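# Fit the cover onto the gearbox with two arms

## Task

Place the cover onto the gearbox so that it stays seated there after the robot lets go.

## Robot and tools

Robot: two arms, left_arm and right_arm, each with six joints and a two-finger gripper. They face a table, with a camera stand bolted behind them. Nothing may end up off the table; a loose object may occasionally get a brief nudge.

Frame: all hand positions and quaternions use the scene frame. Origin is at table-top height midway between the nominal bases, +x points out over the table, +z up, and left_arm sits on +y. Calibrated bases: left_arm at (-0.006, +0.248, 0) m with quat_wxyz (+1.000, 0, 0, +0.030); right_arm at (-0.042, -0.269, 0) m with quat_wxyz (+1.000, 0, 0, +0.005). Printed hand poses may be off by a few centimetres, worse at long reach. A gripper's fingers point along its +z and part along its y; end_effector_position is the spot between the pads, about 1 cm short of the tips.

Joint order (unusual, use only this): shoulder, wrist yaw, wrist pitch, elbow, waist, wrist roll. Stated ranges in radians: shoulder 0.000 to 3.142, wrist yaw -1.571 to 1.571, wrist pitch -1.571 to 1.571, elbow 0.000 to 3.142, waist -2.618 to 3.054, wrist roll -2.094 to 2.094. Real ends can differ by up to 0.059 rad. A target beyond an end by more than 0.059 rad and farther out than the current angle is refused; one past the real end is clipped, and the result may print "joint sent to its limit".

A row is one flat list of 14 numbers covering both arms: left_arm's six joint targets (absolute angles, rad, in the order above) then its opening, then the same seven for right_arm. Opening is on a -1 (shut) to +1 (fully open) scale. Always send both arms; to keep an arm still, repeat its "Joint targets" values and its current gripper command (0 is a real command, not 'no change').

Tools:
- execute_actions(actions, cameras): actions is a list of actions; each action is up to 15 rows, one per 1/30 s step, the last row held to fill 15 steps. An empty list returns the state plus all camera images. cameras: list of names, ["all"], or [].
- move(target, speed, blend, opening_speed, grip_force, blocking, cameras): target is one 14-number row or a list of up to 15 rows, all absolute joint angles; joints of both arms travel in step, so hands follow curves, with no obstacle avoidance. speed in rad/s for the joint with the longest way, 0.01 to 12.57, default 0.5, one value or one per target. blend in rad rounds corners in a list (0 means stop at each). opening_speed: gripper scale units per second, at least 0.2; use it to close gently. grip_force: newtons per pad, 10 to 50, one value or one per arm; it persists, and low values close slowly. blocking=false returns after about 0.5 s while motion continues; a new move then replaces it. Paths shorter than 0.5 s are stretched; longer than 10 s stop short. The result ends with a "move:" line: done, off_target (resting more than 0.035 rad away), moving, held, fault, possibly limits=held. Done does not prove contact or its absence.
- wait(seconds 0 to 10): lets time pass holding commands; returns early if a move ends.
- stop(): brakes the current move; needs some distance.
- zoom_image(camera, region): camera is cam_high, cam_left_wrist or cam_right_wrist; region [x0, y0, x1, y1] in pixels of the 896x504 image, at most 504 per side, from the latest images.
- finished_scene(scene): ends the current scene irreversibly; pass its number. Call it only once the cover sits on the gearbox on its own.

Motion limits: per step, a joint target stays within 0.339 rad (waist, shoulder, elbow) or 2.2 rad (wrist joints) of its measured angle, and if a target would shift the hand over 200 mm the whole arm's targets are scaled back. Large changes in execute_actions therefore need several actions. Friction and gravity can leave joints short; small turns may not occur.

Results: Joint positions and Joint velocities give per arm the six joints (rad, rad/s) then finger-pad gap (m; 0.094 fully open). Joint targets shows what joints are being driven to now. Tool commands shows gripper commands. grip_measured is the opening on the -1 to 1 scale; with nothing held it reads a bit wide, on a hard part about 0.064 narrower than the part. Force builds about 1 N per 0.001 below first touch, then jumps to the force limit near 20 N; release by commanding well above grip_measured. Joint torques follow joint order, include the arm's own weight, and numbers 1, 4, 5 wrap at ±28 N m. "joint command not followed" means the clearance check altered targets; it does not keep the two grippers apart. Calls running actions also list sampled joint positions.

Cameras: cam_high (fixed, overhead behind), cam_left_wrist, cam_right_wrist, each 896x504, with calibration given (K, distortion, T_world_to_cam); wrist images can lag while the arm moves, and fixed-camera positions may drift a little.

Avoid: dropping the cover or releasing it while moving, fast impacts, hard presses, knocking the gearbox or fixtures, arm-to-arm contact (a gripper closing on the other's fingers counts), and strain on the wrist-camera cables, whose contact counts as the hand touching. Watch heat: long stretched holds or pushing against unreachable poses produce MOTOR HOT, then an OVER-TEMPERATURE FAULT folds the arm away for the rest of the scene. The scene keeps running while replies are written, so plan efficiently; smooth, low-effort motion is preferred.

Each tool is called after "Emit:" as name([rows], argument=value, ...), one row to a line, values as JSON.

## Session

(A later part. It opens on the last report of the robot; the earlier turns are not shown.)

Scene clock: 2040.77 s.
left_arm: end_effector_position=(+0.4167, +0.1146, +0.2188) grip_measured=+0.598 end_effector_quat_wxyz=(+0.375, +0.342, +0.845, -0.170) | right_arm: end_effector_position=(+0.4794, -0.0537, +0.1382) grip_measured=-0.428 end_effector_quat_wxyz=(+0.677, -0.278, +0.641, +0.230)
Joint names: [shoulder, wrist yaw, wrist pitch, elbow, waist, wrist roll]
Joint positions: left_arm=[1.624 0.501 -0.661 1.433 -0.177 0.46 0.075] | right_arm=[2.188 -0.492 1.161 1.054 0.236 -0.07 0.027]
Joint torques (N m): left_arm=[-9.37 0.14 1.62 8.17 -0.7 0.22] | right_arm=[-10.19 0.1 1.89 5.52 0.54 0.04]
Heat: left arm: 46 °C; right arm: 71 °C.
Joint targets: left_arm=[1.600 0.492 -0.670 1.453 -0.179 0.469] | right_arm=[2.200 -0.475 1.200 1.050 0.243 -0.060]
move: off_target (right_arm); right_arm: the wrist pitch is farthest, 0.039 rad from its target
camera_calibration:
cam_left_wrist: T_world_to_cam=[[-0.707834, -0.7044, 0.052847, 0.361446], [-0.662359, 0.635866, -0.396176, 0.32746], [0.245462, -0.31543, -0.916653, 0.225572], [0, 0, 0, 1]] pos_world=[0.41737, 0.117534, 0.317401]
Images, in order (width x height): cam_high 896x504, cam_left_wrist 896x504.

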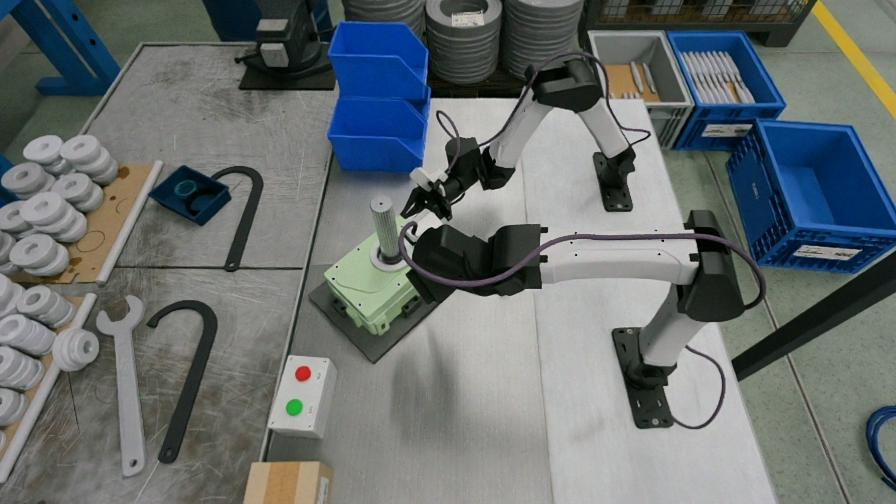

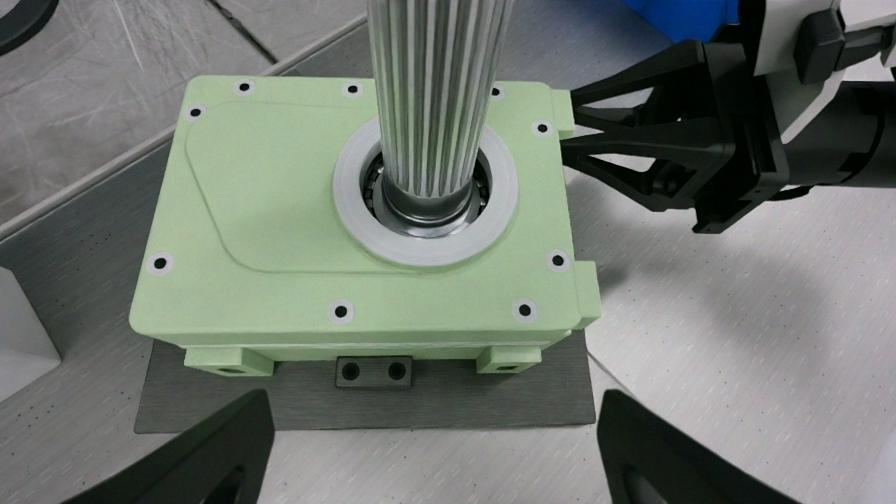

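Emit:
move([
  [1.60,0.492,-0.67,1.4526,-0.179,0.469,0.6,2.24,-0.475,1.20,1.05,0.243,-0.06,-0.9],
], speed=0.1, cameras=["cam_left_wrist","cam_high"])

Emit:
zoom_image(camera="cam_left_wrist", region=[360, 130, 500, 240])

Emit:
zoom_image(camera="cam_left_wrist", region=[360, 290, 610, 390])

Emit:
zoom_image(camera="cam_left_wrist", region=[110, 290, 360, 390])

Emit:
zoom_image(camera="cam_high", region=[310, 210, 455, 345])

Scene clock: 2049.13 s.
left_arm: end_effector_position=(+0.4167, +0.1146, +0.2188) grip_measured=+0.598 end_effector_quat_wxyz=(+0.375, +0.342, +0.845, -0.170) | right_arm: end_effector_position=(+0.4781, -0.0526, +0.1360) grip_measured=-0.428 end_effector_quat_wxyz=(+0.683, -0.280, +0.632, +0.233)
Joint names: [shoulder, wrist yaw, wrist pitch, elbow, waist, wrist roll]
Joint positions: left_arm=[1.624 0.501 -0.661 1.433 -0.177 0.46 0.075] | right_arm=[2.21 -0.5 1.208 1.052 0.236 -0.064 0.027]
Joint torques (N m): left_arm=[-9.33 0.16 1.61 8.13 -0.76 0.22] | right_arm=[-8.66 0.19 1.49 5.59 0.5 -0.04]
Heat: left arm: 46 °C; right arm: 69 °C.
Joint targets: left_arm=[1.600 0.492 -0.670 1.453 -0.179 0.469] | right_arm=[2.240 -0.475 1.200 1.050 0.243 -0.060]
move: done
camera_calibration:
cam_left_wrist: T_world_to_cam=[[-0.707834, -0.7044, 0.052847, 0.361446], [-0.662359, 0.635866, -0.396176, 0.32746], [0.245462, -0.31543, -0.916653, 0.225572], [0, 0, 0, 1]] pos_world=[0.41737, 0.117534, 0.317401]
Images, in order (width x height): cam_high 896x504, cam_left_wrist 896x504.

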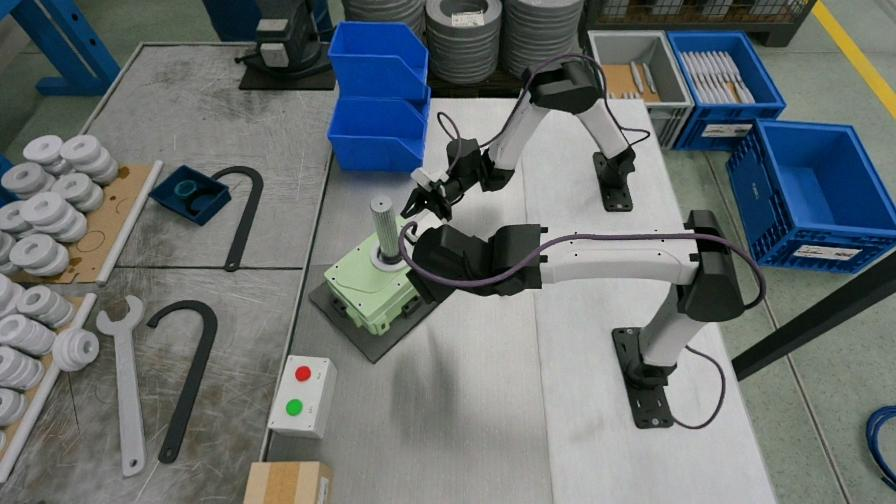

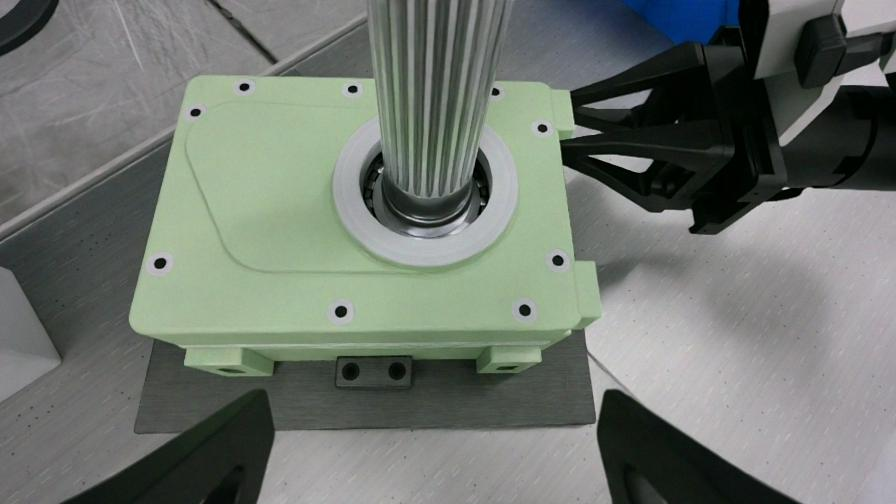

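Scaled by 3.600 from the camera's 896x504 image, which has a finer 1280x720 frame.

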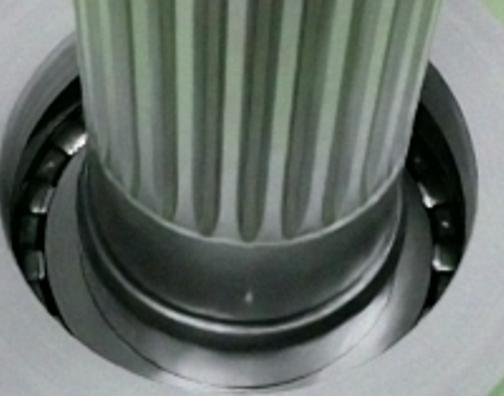

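Scaled by 2.016 from the camera's 896x504 image, which has a finer 1280x720 frame.

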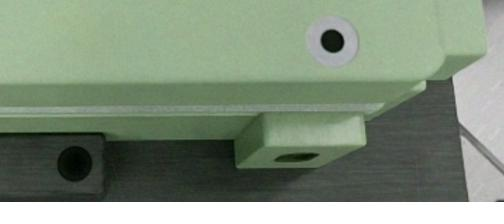

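Scaled by 2.016 from the camera's 896x504 image, which has a finer 1280x720 frame.

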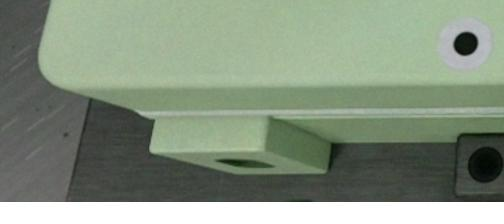

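Scaled by 3.476 from the camera's 896x504 image, which has a finer 1280x720 frame.

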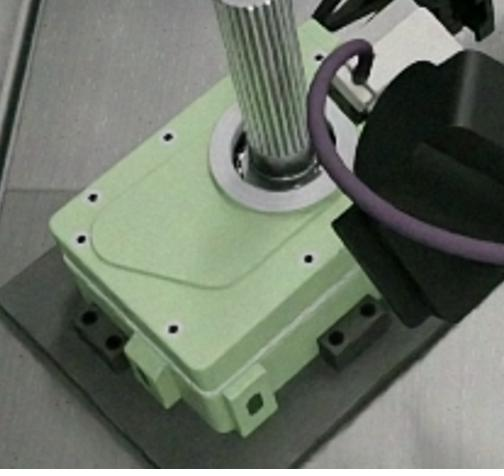

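Emit:
move(target=[2.0,1.47,1.05,0.945,0.362,0,0.2,2.225,-0.49,1.20,1.05,0.240,-0.06,-0.9], speed=0.7, cameras=["cam_left_wrist","cam_high"])

Emit:
zoom_image(camera="cam_left_wrist", region=[290, 190, 690, 480])

Emit:
zoom_image(camera="cam_high", region=[310, 210, 455, 345])

Scene clock: 2057.70 s.
left_arm: end_effector_position=(+0.4258, +0.2525, +0.1775) grip_measured=+0.202 end_effector_quat_wxyz=(+0.617, +0.356, +0.610, -0.347) | right_arm: end_effector_position=(+0.4781, -0.0526, +0.1359) grip_measured=-0.428 end_effector_quat_wxyz=(+0.683, -0.280, +0.632, +0.234)
Joint names: [shoulder, wrist yaw, wrist pitch, elbow, waist, wrist roll]
Joint positions: left_arm=[1.981 1.463 1.041 0.951 0.361 0.005 0.056] | right_arm=[2.211 -0.501 1.208 1.052 0.236 -0.064 0.027]
Joint torques (N m): left_arm=[-7.16 0.09 1.71 4.37 -0.55 0.07] | right_arm=[-10.02 0.06 1.47 5.56 0.24 -0.04]
Heat: left arm: 46 °C; right arm: 67 °C.
Joint targets: left_arm=[2.000 1.470 1.050 0.945 0.362 0.000] | right_arm=[2.225 -0.490 1.200 1.050 0.240 -0.060]
move: done
camera_calibration:
cam_left_wrist: T_world_to_cam=[[-0.871855, -0.489751, -0.00361487, 0.492869], [-0.206, 0.373397, -0.90451, 0.191665], [0.444335, -0.787857, -0.426437, 0.176525], [0, 0, 0, 1]] pos_world=[0.390757, 0.308892, 0.250421]
Images, in order (width x height): cam_high 896x504, cam_left_wrist 896x504.

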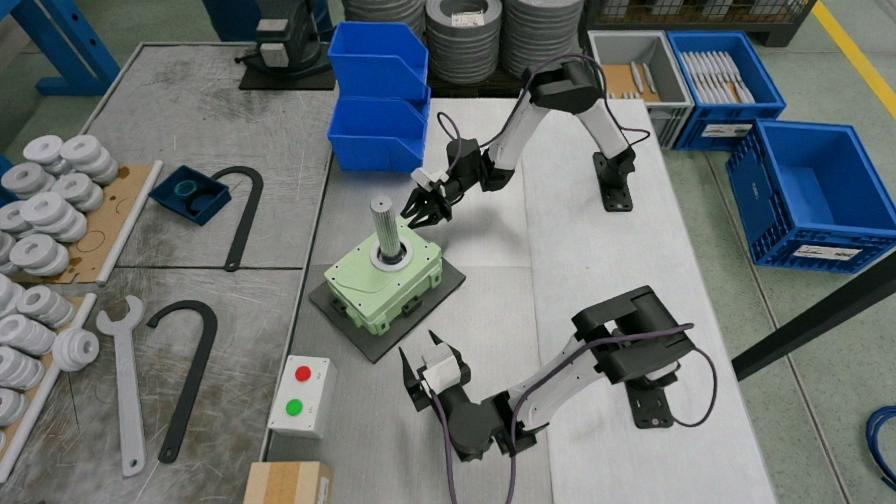

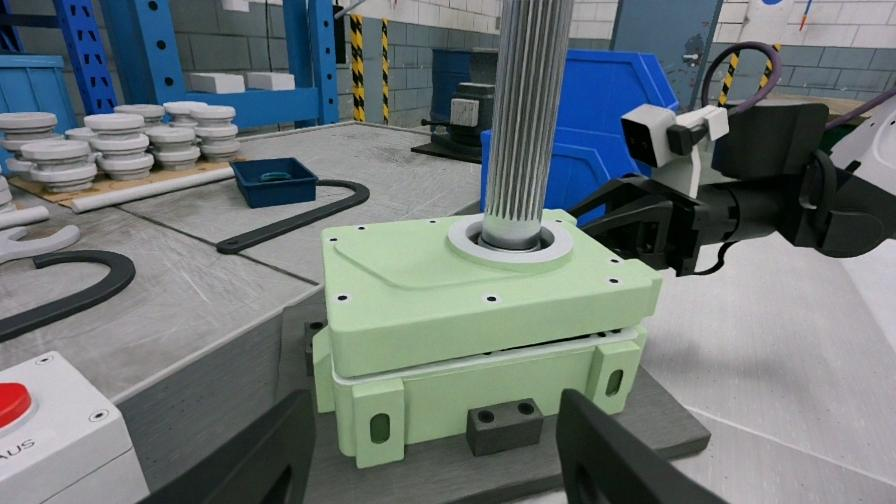

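Scaled by 1.260 from the camera's 896x504 image, which has a finer 1280x720 frame.

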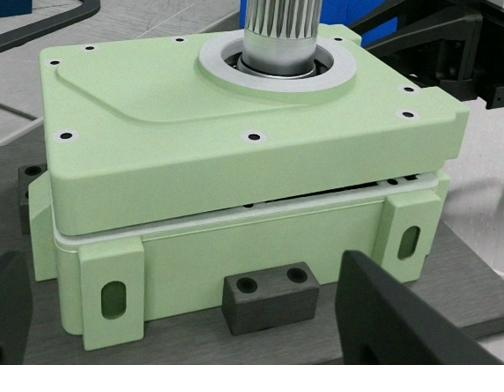

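Scaled by 3.476 from the camera's 896x504 image, which has a finer 1280x720 frame.

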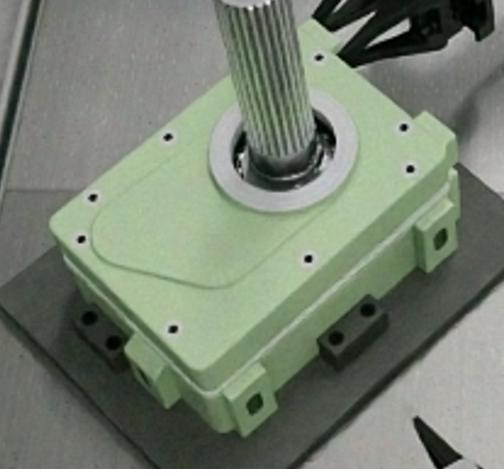

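Emit:
move(target=[2.0,1.47,1.05,0.945,0.362,0,0.2,2.29,-0.49,1.22,1.05,0.240,-0.06,-0.9], speed=0.1, cameras=["cam_left_wrist"])

Emit:
zoom_image(camera="cam_left_wrist", region=[290, 190, 690, 480])

Emit:
zoom_image(camera="cam_left_wrist", region=[540, 240, 680, 380])

Scene clock: 2068.20 s.
left_arm: end_effector_position=(+0.4257, +0.2524, +0.1775) grip_measured=+0.202 end_effector_quat_wxyz=(+0.617, +0.357, +0.610, -0.347) | right_arm: end_effector_position=(+0.4770, -0.0526, +0.1337) grip_measured=-0.428 end_effector_quat_wxyz=(+0.693, -0.280, +0.620, +0.239)
Joint names: [shoulder, wrist yaw, wrist pitch, elbow, waist, wrist roll]
Joint positions: left_arm=[1.981 1.464 1.042 0.951 0.361 0.005 0.056] | right_arm=[2.244 -0.512 1.277 1.052 0.233 -0.05 0.027]
Joint torques (N m): left_arm=[-7.13 0.1 1.73 4.44 -0.54 0.09] | right_arm=[-7.23 0.16 0.99 5.39 0.5 -0.2]
Heat: left arm: 44 °C; right arm: 66 °C.
Joint targets: left_arm=[2.000 1.470 1.050 0.945 0.362 0.000] | right_arm=[2.290 -0.490 1.220 1.050 0.240 -0.060]
move: off_target (right_arm); right_arm: the wrist pitch is farthest, 0.057 rad from its target
camera_calibration:
cam_left_wrist: T_world_to_cam=[[-0.872062, -0.48938, -0.00400661, 0.492934], [-0.205495, 0.373593, -0.904544, 0.191416], [0.444162, -0.787995, -0.426361, 0.176616], [0, 0, 0, 1]] pos_world=[0.390758, 0.308892, 0.250421]
Images, in order (width x height): cam_left_wrist 896x504.

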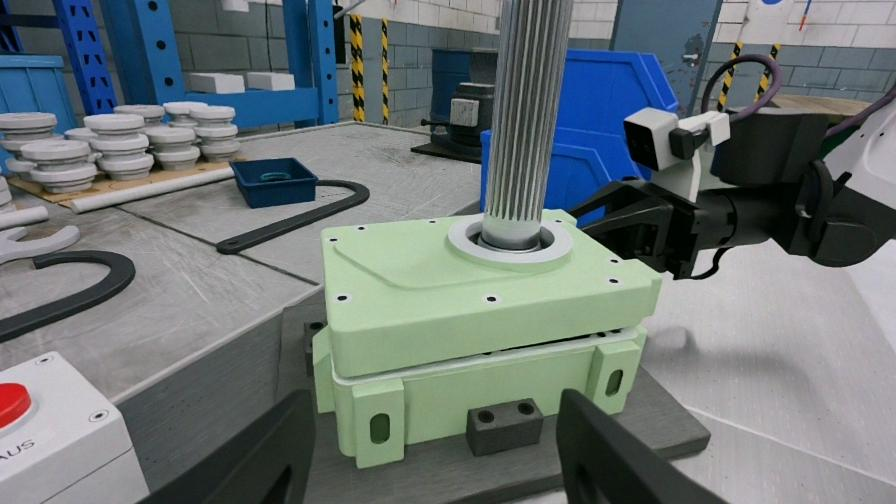

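Scaled by 1.260 from the camera's 896x504 image, which has a finer 1280x720 frame.

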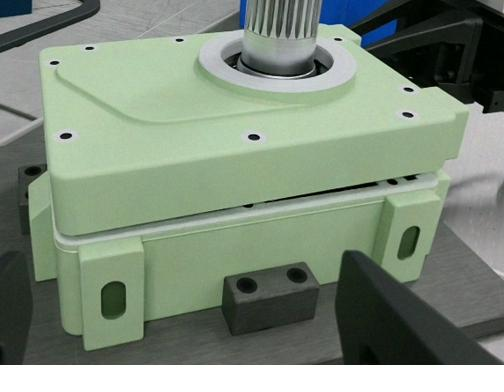

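Scaled by 3.600 from the camera's 896x504 image, which has a finer 1280x720 frame.

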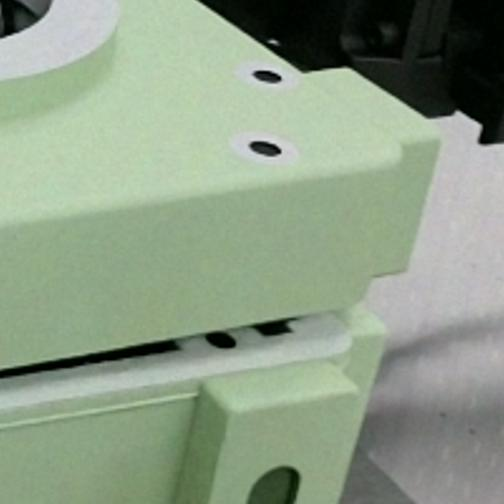

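Emit:
move([
  [2.0,1.47,1.05,0.945,0.362,0,0.2,2.27,-0.455,1.24,1.05,0.240,-0.06,-0.9],
], speed=0.1, cameras=["cam_left_wrist","cam_high"])

Emit:
zoom_image(camera="cam_left_wrist", region=[540, 240, 680, 380])

Emit:
zoom_image(camera="cam_high", region=[310, 210, 455, 345])

Scene clock: 2078.90 s.
left_arm: end_effector_position=(+0.4257, +0.2524, +0.1775) grip_measured=+0.202 end_effector_quat_wxyz=(+0.617, +0.357, +0.610, -0.347) | right_arm: end_effector_position=(+0.4770, -0.0527, +0.1343) grip_measured=-0.428 end_effector_quat_wxyz=(+0.694, -0.279, +0.619, +0.239)
Joint names: [shoulder, wrist yaw, wrist pitch, elbow, waist, wrist roll]
Joint positions: left_arm=[1.981 1.464 1.042 0.951 0.361 0.005 0.056] | right_arm=[2.244 -0.511 1.28 1.052 0.233 -0.05 0.027]
Joint torques (N m): left_arm=[-7.1 0.1 1.72 4.4 -0.61 0.09] | right_arm=[-9.01 0.49 1.16 5.38 0.5 -0.21]
Heat: left arm: 43 °C; right arm: 63 °C.
Joint targets: left_arm=[2.000 1.470 1.050 0.945 0.362 0.000] | right_arm=[2.270 -0.455 1.240 1.050 0.240 -0.060]
move: off_target (right_arm); right_arm: the wrist yaw is farthest, 0.056 rad from its target
camera_calibration:
cam_left_wrist: T_world_to_cam=[[-0.872062, -0.48938, -0.00400661, 0.492934], [-0.205495, 0.373593, -0.904544, 0.191416], [0.444162, -0.787995, -0.426361, 0.176616], [0, 0, 0, 1]] pos_world=[0.390758, 0.308892, 0.250421]
Images, in order (width x height): cam_high 896x504, cam_left_wrist 896x504.

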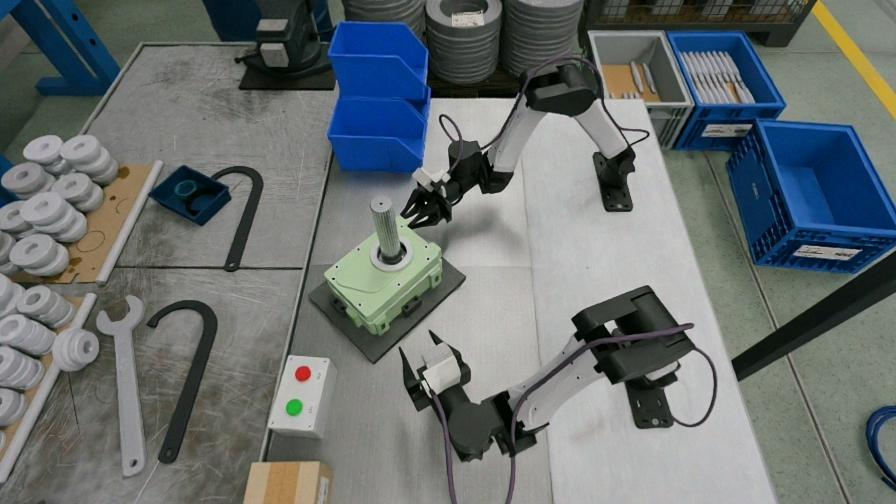

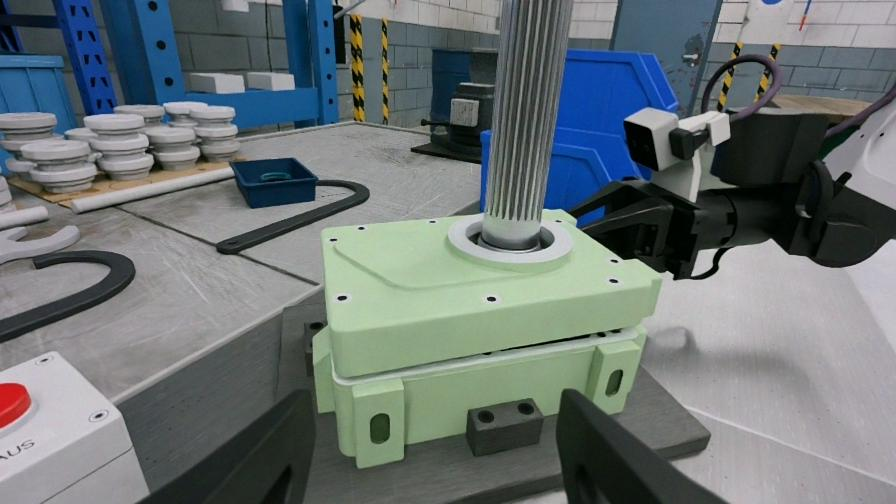

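Scaled by 3.600 from the camera's 896x504 image, which has a finer 1280x720 frame.

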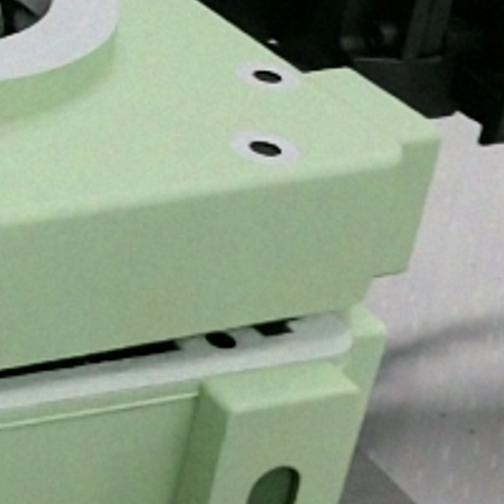

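Scaled by 3.476 from the camera's 896x504 image, which has a finer 1280x720 frame.

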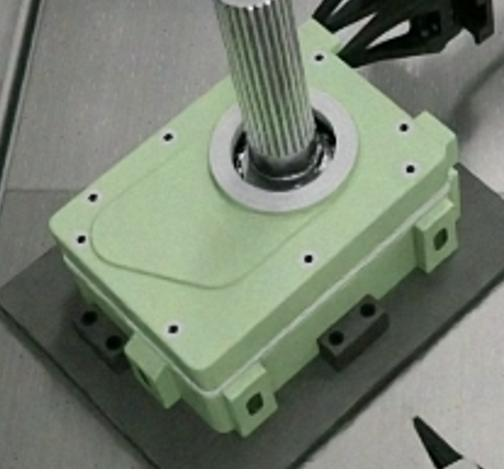

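Emit:
move([
  [2.0,1.47,1.05,0.945,0.362,0,0.2,2.36,-0.50,1.28,1.05,0.240,-0.06,-0.9],
  [2.0,1.47,1.05,0.945,0.362,0,0.2,2.36,-0.56,1.28,1.05,0.240,-0.06,-0.9],
], speed=0.1, cameras=["cam_left_wrist"])

Emit:
zoom_image(camera="cam_left_wrist", region=[540, 240, 680, 380])

Scene clock: 2092.90 s.
left_arm: end_effector_position=(+0.4257, +0.2524, +0.1775) grip_measured=+0.202 end_effector_quat_wxyz=(+0.617, +0.357, +0.610, -0.347) | right_arm: end_effector_position=(+0.4737, -0.0521, +0.1305) grip_measured=-0.428 end_effector_quat_wxyz=(+0.709, -0.279, +0.599, +0.247)
Joint names: [shoulder, wrist yaw, wrist pitch, elbow, waist, wrist roll]
Joint positions: left_arm=[1.981 1.464 1.042 0.951 0.361 0.005 0.056] | right_arm=[2.299 -0.526 1.395 1.052 0.232 -0.025 0.027]
Joint torques (N m): left_arm=[-7.1 0.09 1.73 4.4 -0.55 0.09] | right_arm=[-6.04 -0.33 0.46 5.08 0.64 -0.5]
Heat: left arm: 43 °C; right arm: 62 °C.
Joint targets: left_arm=[2.000 1.470 1.050 0.945 0.362 0.000] | right_arm=[2.360 -0.560 1.280 1.050 0.240 -0.060]
move: off_target (right_arm); right_arm: the wrist pitch is farthest, 0.115 rad from its target
camera_calibration:
cam_left_wrist: T_world_to_cam=[[-0.872062, -0.48938, -0.00400661, 0.492934], [-0.205495, 0.373593, -0.904544, 0.191416], [0.444162, -0.787995, -0.426361, 0.176616], [0, 0, 0, 1]] pos_world=[0.390758, 0.308892, 0.250421]
Images, in order (width x height): cam_left_wrist 896x504.

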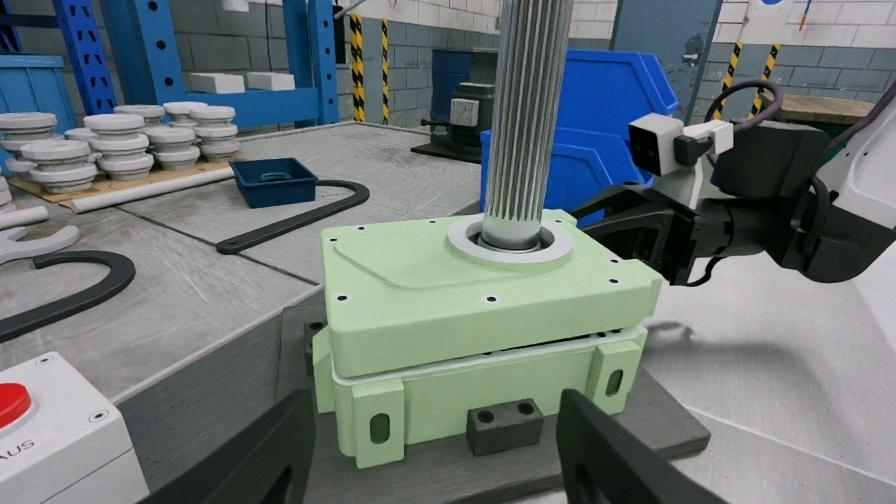

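Scaled by 3.600 from the camera's 896x504 image, which has a finer 1280x720 frame.

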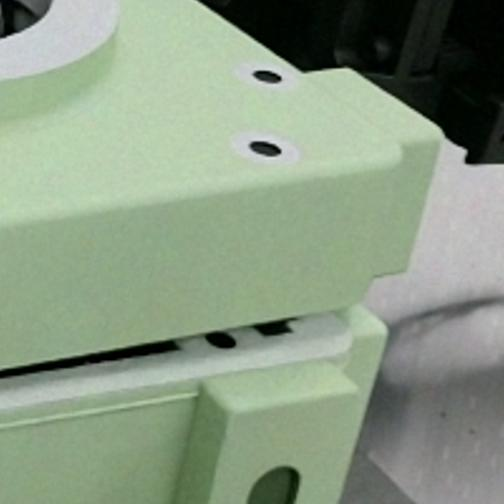

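Emit:
move([
  [2.0,1.47,1.05,0.945,0.362,0,0.2,2.305,-0.526,1.39,1.05,0.236,-0.03,-0.9],
  [2.0,1.47,1.05,0.945,0.362,0,0.2,2.305,-0.526,1.39,1.05,0.236,-0.03,-0.1],
], speed=0.2, opening_speed=0.4, cameras=["cam_left_wrist","cam_high","cam_right_wrist"])

Emit:
zoom_image(camera="cam_left_wrist", region=[290, 190, 690, 480])

Emit:
zoom_image(camera="cam_high", region=[310, 210, 455, 345])

Scene clock: 2103.00 s.
left_arm: end_effector_position=(+0.4257, +0.2524, +0.1775) grip_measured=+0.202 end_effector_quat_wxyz=(+0.617, +0.357, +0.610, -0.347) | right_arm: end_effector_position=(+0.4744, -0.0525, +0.1286) grip_measured=-0.102 end_effector_quat_wxyz=(+0.706, -0.276, +0.603, +0.248)
Joint names: [shoulder, wrist yaw, wrist pitch, elbow, waist, wrist roll]
Joint positions: left_arm=[1.981 1.464 1.042 0.951 0.361 0.005 0.056] | right_arm=[2.299 -0.522 1.386 1.052 0.232 -0.021 0.042]
Joint torques (N m): left_arm=[-7.12 0.08 1.71 4.46 -0.54 0.08] | right_arm=[-10.93 -0.06 1.54 5.07 0.27 -0.19]
Heat: left arm: 42 °C; right arm: 60 °C.
Joint targets: left_arm=[2.000 1.470 1.050 0.945 0.362 0.000] | right_arm=[2.305 -0.526 1.390 1.050 0.236 -0.030]
move: done
camera_calibration:
cam_left_wrist: T_world_to_cam=[[-0.872062, -0.48938, -0.00400661, 0.492934], [-0.205495, 0.373593, -0.904544, 0.191416], [0.444162, -0.787995, -0.426361, 0.176616], [0, 0, 0, 1]] pos_world=[0.390758, 0.308892, 0.250421]
cam_right_wrist: T_world_to_cam=[[0.681863, -0.72563, 0.0923238, -0.371561], [-0.164362, -0.274976, -0.947298, 0.223782], [0.712775, 0.630753, -0.306762, -0.175735], [0, 0, 0, 1]] pos_world=[0.415395, -0.0972356, 0.192383]

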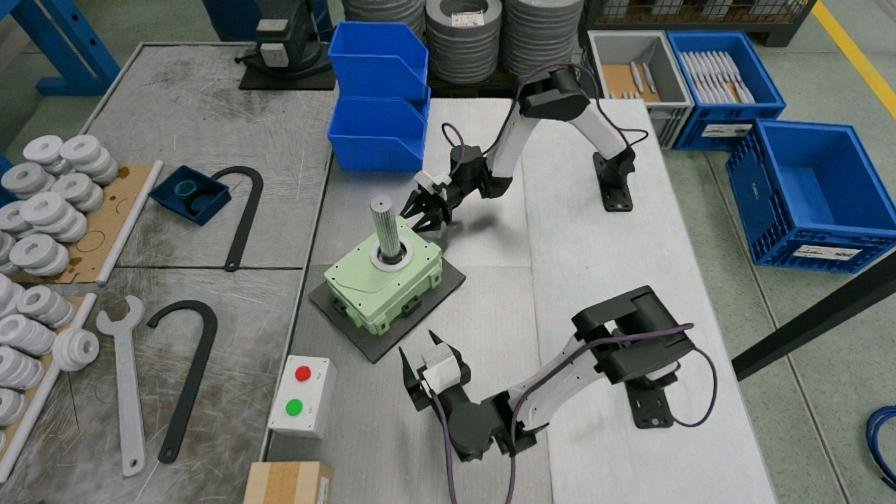

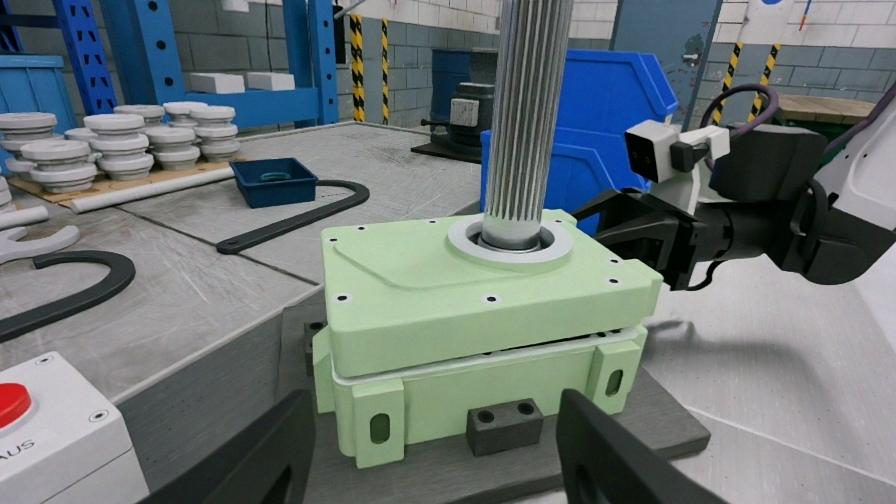

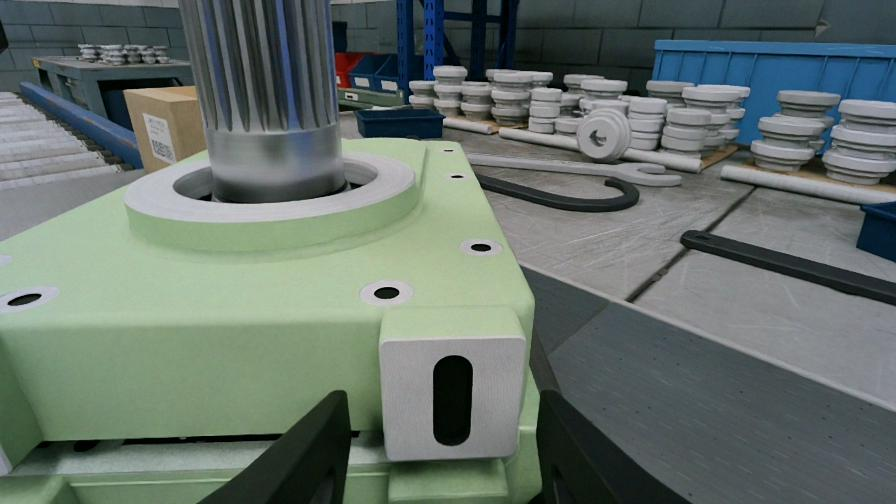

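Scaled by 1.260 from the camera's 896x504 image, which has a finer 1280x720 frame.

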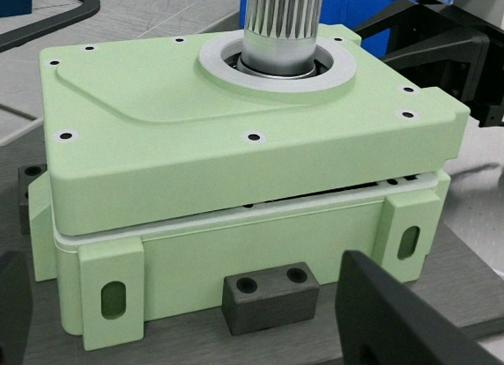

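Scaled by 3.476 from the camera's 896x504 image, which has a finer 1280x720 frame.

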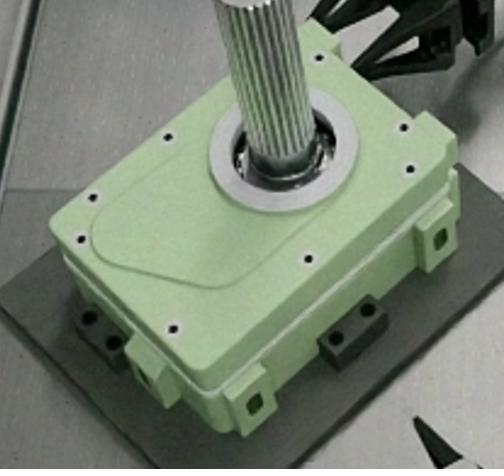

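Emit:
zoom_image(camera="cam_right_wrist", region=[0, 380, 560, 504])

Emit:
zoom_image(camera="cam_right_wrist", region=[330, 280, 560, 504])

Emit:
zoom_image(camera="cam_right_wrist", region=[0, 400, 230, 504])

Region (0, 380, 560, 504) is 560x124 pixels. A region can be at most 504 by 504 pixels.

Scaled by 2.191 from the camera's 896x504 image, which has a finer 1280x720 frame.

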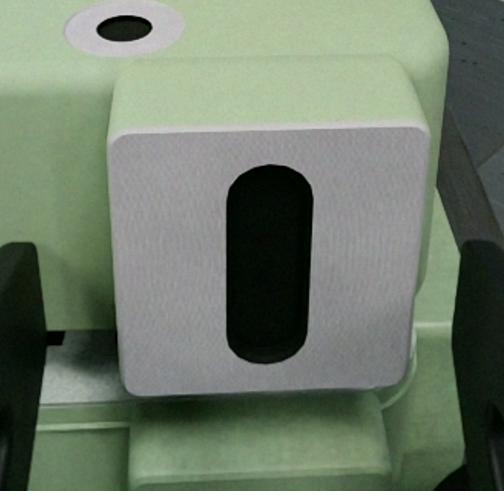

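Scaled by 2.191 from the camera's 896x504 image, which has a finer 1280x720 frame.

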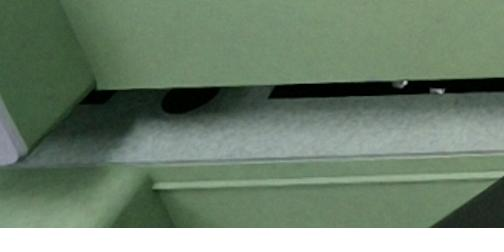

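Emit:
move([
  [2.0,1.47,1.05,0.945,0.362,0,0.2,2.2155,-0.59,1.498,0.86,0.163,-0.02,-0.1],
  [2.0,1.47,1.05,0.945,0.362,0,0.2,1.95,-0.59,1.207,0.885,0.163,-0.02,-0.1],
  [2.0,1.47,1.05,0.945,0.362,0,0.2,1.95,-0.59,1.207,0.885,0.163,-0.02,-0.95],
  [2.0,1.47,1.05,0.945,0.362,0,0.2,2.06,-0.456,0.549,1.343,0.275,-0.15,-0.95],
], speed=[0.25,0.5,0.5,0.5], cameras=["cam_left_wrist","cam_high","cam_right_wrist"])

Scene clock: 2145.87 s.
left_arm: end_effector_position=(+0.4257, +0.2524, +0.1775) grip_measured=+0.202 end_effector_quat_wxyz=(+0.617, +0.357, +0.610, -0.347) | right_arm: end_effector_position=(+0.5010, -0.0315, +0.1860) grip_measured=-0.948 end_effector_quat_wxyz=(+0.607, -0.301, +0.702, +0.220)
Joint names: [shoulder, wrist yaw, wrist pitch, elbow, waist, wrist roll]
Joint positions: left_arm=[1.981 1.464 1.042 0.951 0.361 0.005 0.056] | right_arm=[2.043 -0.465 0.55 1.307 0.271 -0.142 0.002]
Joint torques (N m): left_arm=[-7.12 0.09 1.71 4.42 -0.58 0.08] | right_arm=[-10.11 -0.03 1.55 10.78 0.28 -0.18]
Heat: left arm: 41 °C; right arm: 62 °C.
Joint targets: left_arm=[2.000 1.470 1.050 0.945 0.362 0.000] | right_arm=[2.060 -0.456 0.549 1.343 0.275 -0.150]
move: off_target (right_arm); right_arm: the elbow is farthest, 0.036 rad from its target
camera_calibration:
cam_left_wrist: T_world_to_cam=[[-0.872062, -0.48938, -0.00400661, 0.492934], [-0.205495, 0.373593, -0.904544, 0.191416], [0.444162, -0.787995, -0.426361, 0.176616], [0, 0, 0, 1]] pos_world=[0.390758, 0.308892, 0.250421]
cam_right_wrist: T_world_to_cam=[[0.68806, -0.723139, 0.06036, -0.376875], [-0.375203, -0.42573, -0.823393, 0.366236], [0.621125, 0.543896, -0.564252, -0.0992528], [0, 0, 0, 1]] pos_world=[0.458374, -0.0626323, 0.268301]

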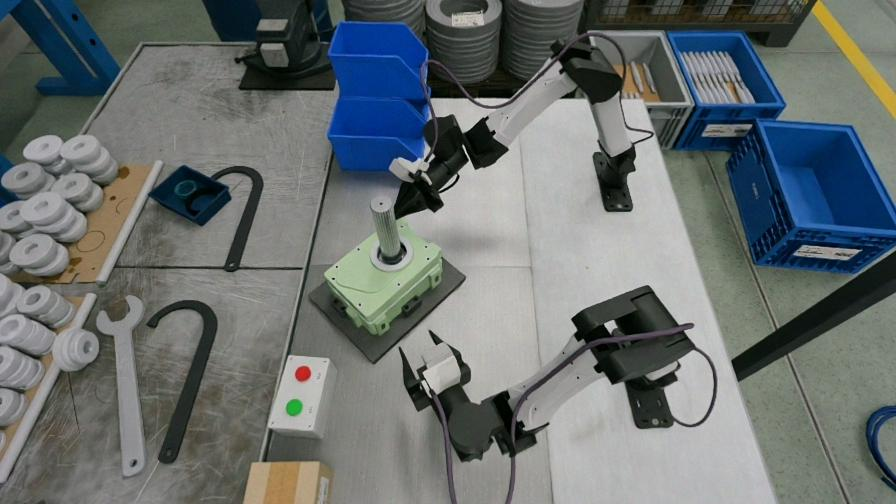

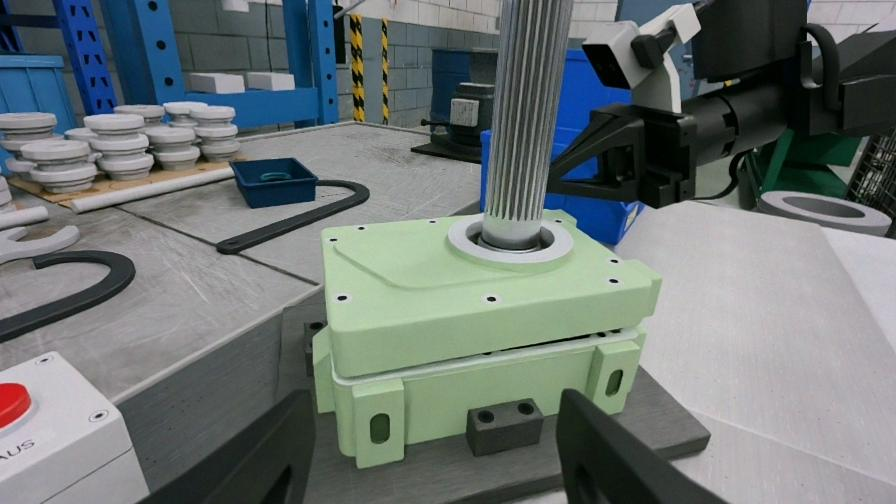

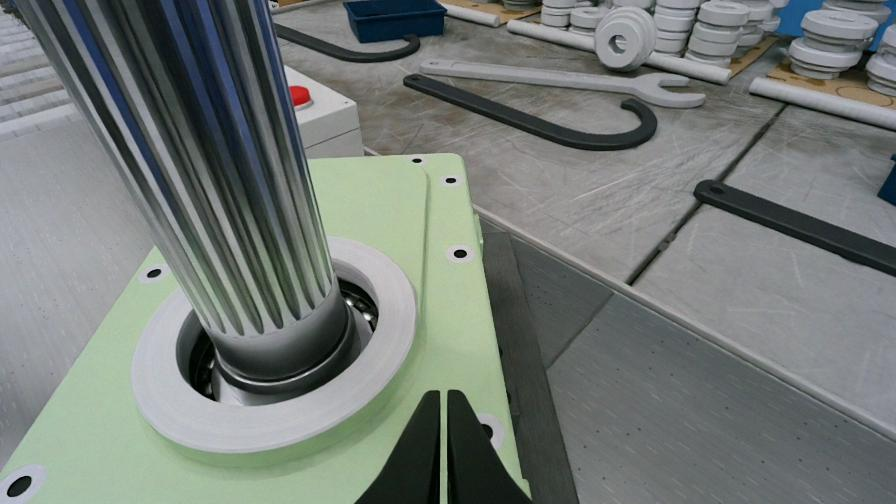

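Emit:
move(target=[2.0,1.47,1.05,0.945,0.362,0,0.2,2.10,-0.456,0.549,1.343,0.275,-0.15,-0.95], speed=0.15, cameras=["cam_left_wrist","cam_right_wrist"])

Emit:
zoom_image(camera="cam_left_wrist", region=[440, 120, 690, 370])

Scene clock: 2155.47 s.
left_arm: end_effector_position=(+0.4257, +0.2524, +0.1775) grip_measured=+0.202 end_effector_quat_wxyz=(+0.617, +0.357, +0.610, -0.347) | right_arm: end_effector_position=(+0.5036, -0.0308, +0.1659) grip_measured=-0.948 end_effector_quat_wxyz=(+0.594, -0.300, +0.713, +0.221)
Joint names: [shoulder, wrist yaw, wrist pitch, elbow, waist, wrist roll]
Joint positions: left_arm=[1.981 1.464 1.042 0.951 0.361 0.005 0.056] | right_arm=[2.08 -0.465 0.55 1.309 0.271 -0.143 0.002]
Joint torques (N m): left_arm=[-7.15 0.08 1.72 4.44 -0.49 0.08] | right_arm=[-10.07 -0.03 1.56 10.5 0.28 -0.17]
Heat: left arm: 41 °C; right arm: 61 °C.
Joint targets: left_arm=[2.000 1.470 1.050 0.945 0.362 0.000] | right_arm=[2.100 -0.456 0.549 1.343 0.275 -0.150]
move: done
camera_calibration:
cam_left_wrist: T_world_to_cam=[[-0.872062, -0.48938, -0.00400661, 0.492934], [-0.205495, 0.373593, -0.904544, 0.191416], [0.444162, -0.787995, -0.426361, 0.176616], [0, 0, 0, 1]] pos_world=[0.390758, 0.308892, 0.250421]
cam_right_wrist: T_world_to_cam=[[0.689618, -0.722791, 0.0447191, -0.375105], [-0.40231, -0.433728, -0.806242, 0.361431], [0.60214, 0.538008, -0.589893, -0.0989219], [0, 0, 0, 1]] pos_world=[0.463652, -0.0611388, 0.249822]
Images, in order (width x height): cam_left_wrist 896x504, cam_right_wrist 896x504.

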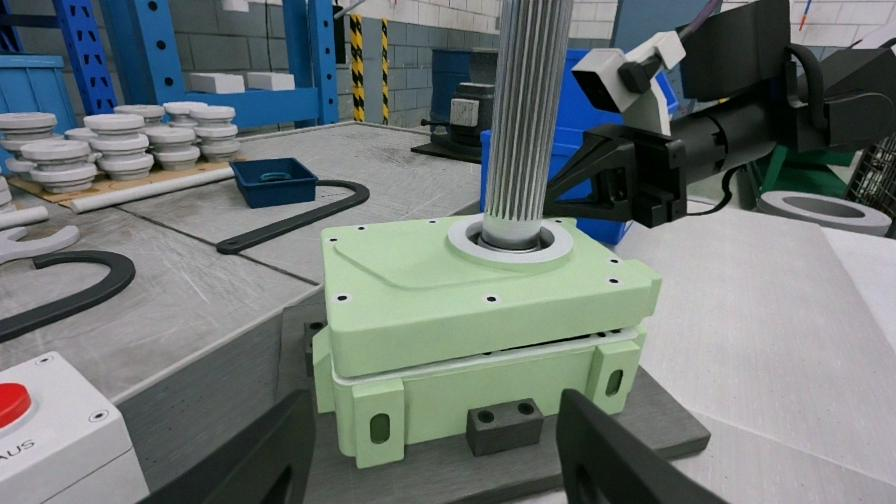

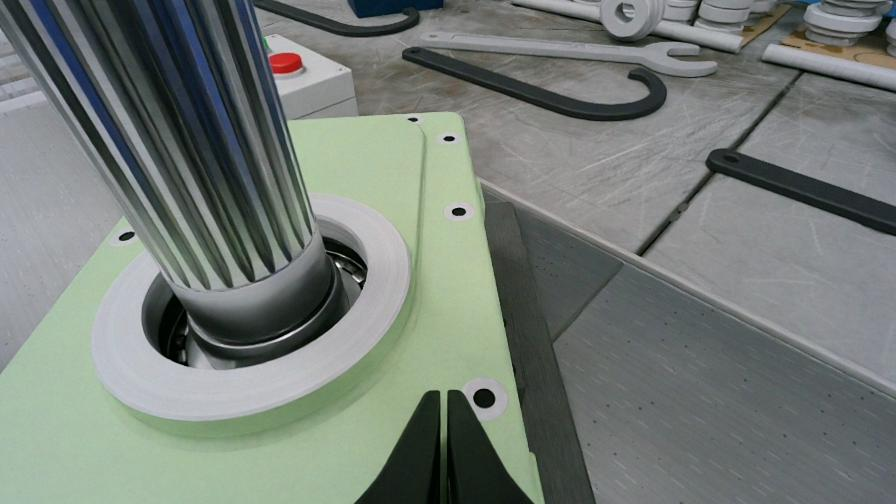

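Scaled by 2.016 from the camera's 896x504 image, which has a finer 1280x720 frame.

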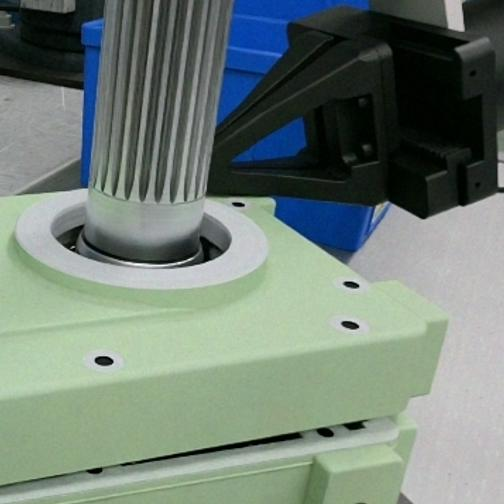

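Emit:
move([
  [2.0,1.47,1.05,0.945,0.362,0,0.2,2.065,-0.456,0.58,1.275,0.268,-0.15,-0.95],
  [2.0,1.47,1.05,0.945,0.362,0,0.2,2.095,-0.456,0.58,1.275,0.268,-0.15,-0.95],
], speed=0.15, cameras=["cam_left_wrist","cam_right_wrist"])

Emit:
zoom_image(camera="cam_left_wrist", region=[440, 120, 690, 370])

Scene clock: 2162.30 s.
left_arm: end_effector_position=(+0.4257, +0.2524, +0.1775) grip_measured=+0.202 end_effector_quat_wxyz=(+0.617, +0.357, +0.610, -0.347) | right_arm: end_effector_position=(+0.5024, -0.0312, +0.1658) grip_measured=-0.948 end_effector_quat_wxyz=(+0.600, -0.300, +0.708, +0.220)
Joint names: [shoulder, wrist yaw, wrist pitch, elbow, waist, wrist roll]
Joint positions: left_arm=[1.981 1.464 1.042 0.951 0.361 0.005 0.056] | right_arm=[2.08 -0.465 0.58 1.294 0.271 -0.143 0.002]
Joint torques (N m): left_arm=[-7.13 0.08 1.74 4.45 -0.5 0.09] | right_arm=[-10.47 -0.04 1.58 5.57 -0.39 -0.17]
Heat: left arm: 41 °C; right arm: 61 °C.
Joint targets: left_arm=[2.000 1.470 1.050 0.945 0.362 0.000] | right_arm=[2.095 -0.456 0.580 1.275 0.268 -0.150]
move: done
camera_calibration:
cam_left_wrist: T_world_to_cam=[[-0.872062, -0.48938, -0.00400661, 0.492934], [-0.205495, 0.373593, -0.904544, 0.191416], [0.444162, -0.787995, -0.426361, 0.176616], [0, 0, 0, 1]] pos_world=[0.390758, 0.308892, 0.250421]
cam_right_wrist: T_world_to_cam=[[0.688978, -0.722924, 0.0518703, -0.375351], [-0.390772, -0.430789, -0.81346, 0.356295], [0.610415, 0.540187, -0.579303, -0.1039], [0, 0, 0, 1]] pos_world=[0.461261, -0.0617364, 0.249112]
Images, in order (width x height): cam_left_wrist 896x504, cam_right_wrist 896x504.

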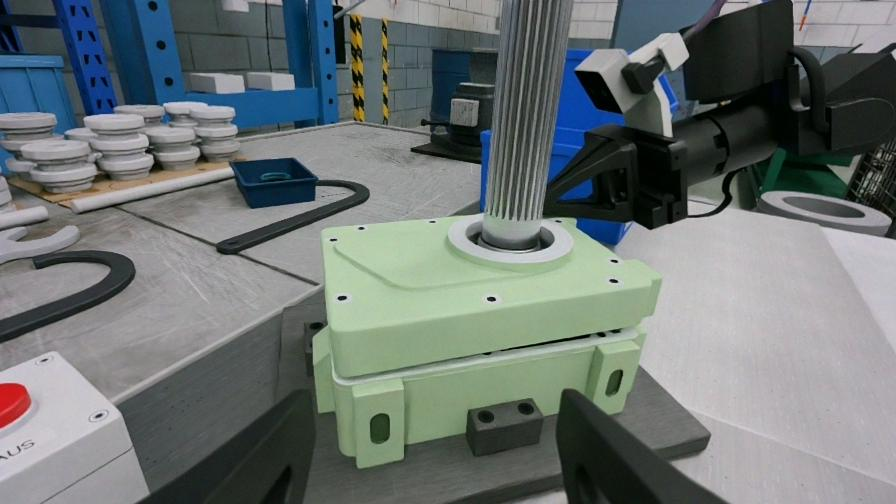

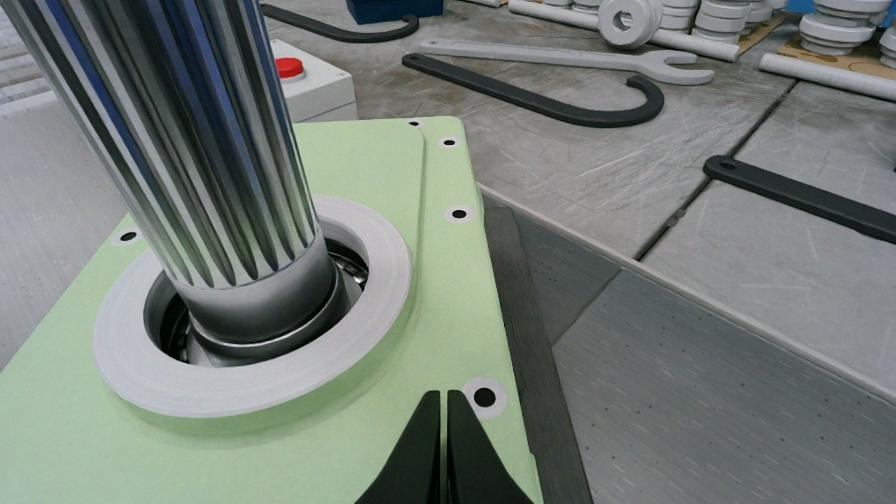

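Scaled by 2.016 from the camera's 896x504 image, which has a finer 1280x720 frame.

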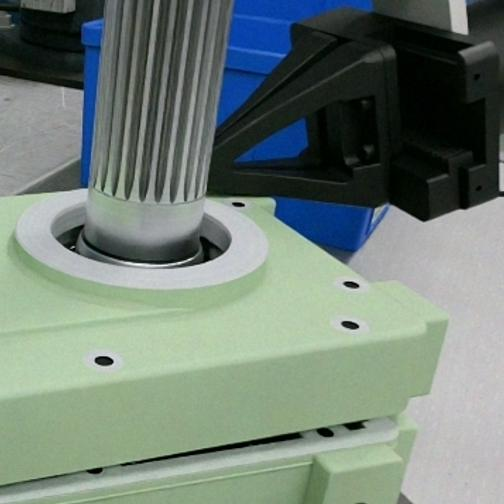

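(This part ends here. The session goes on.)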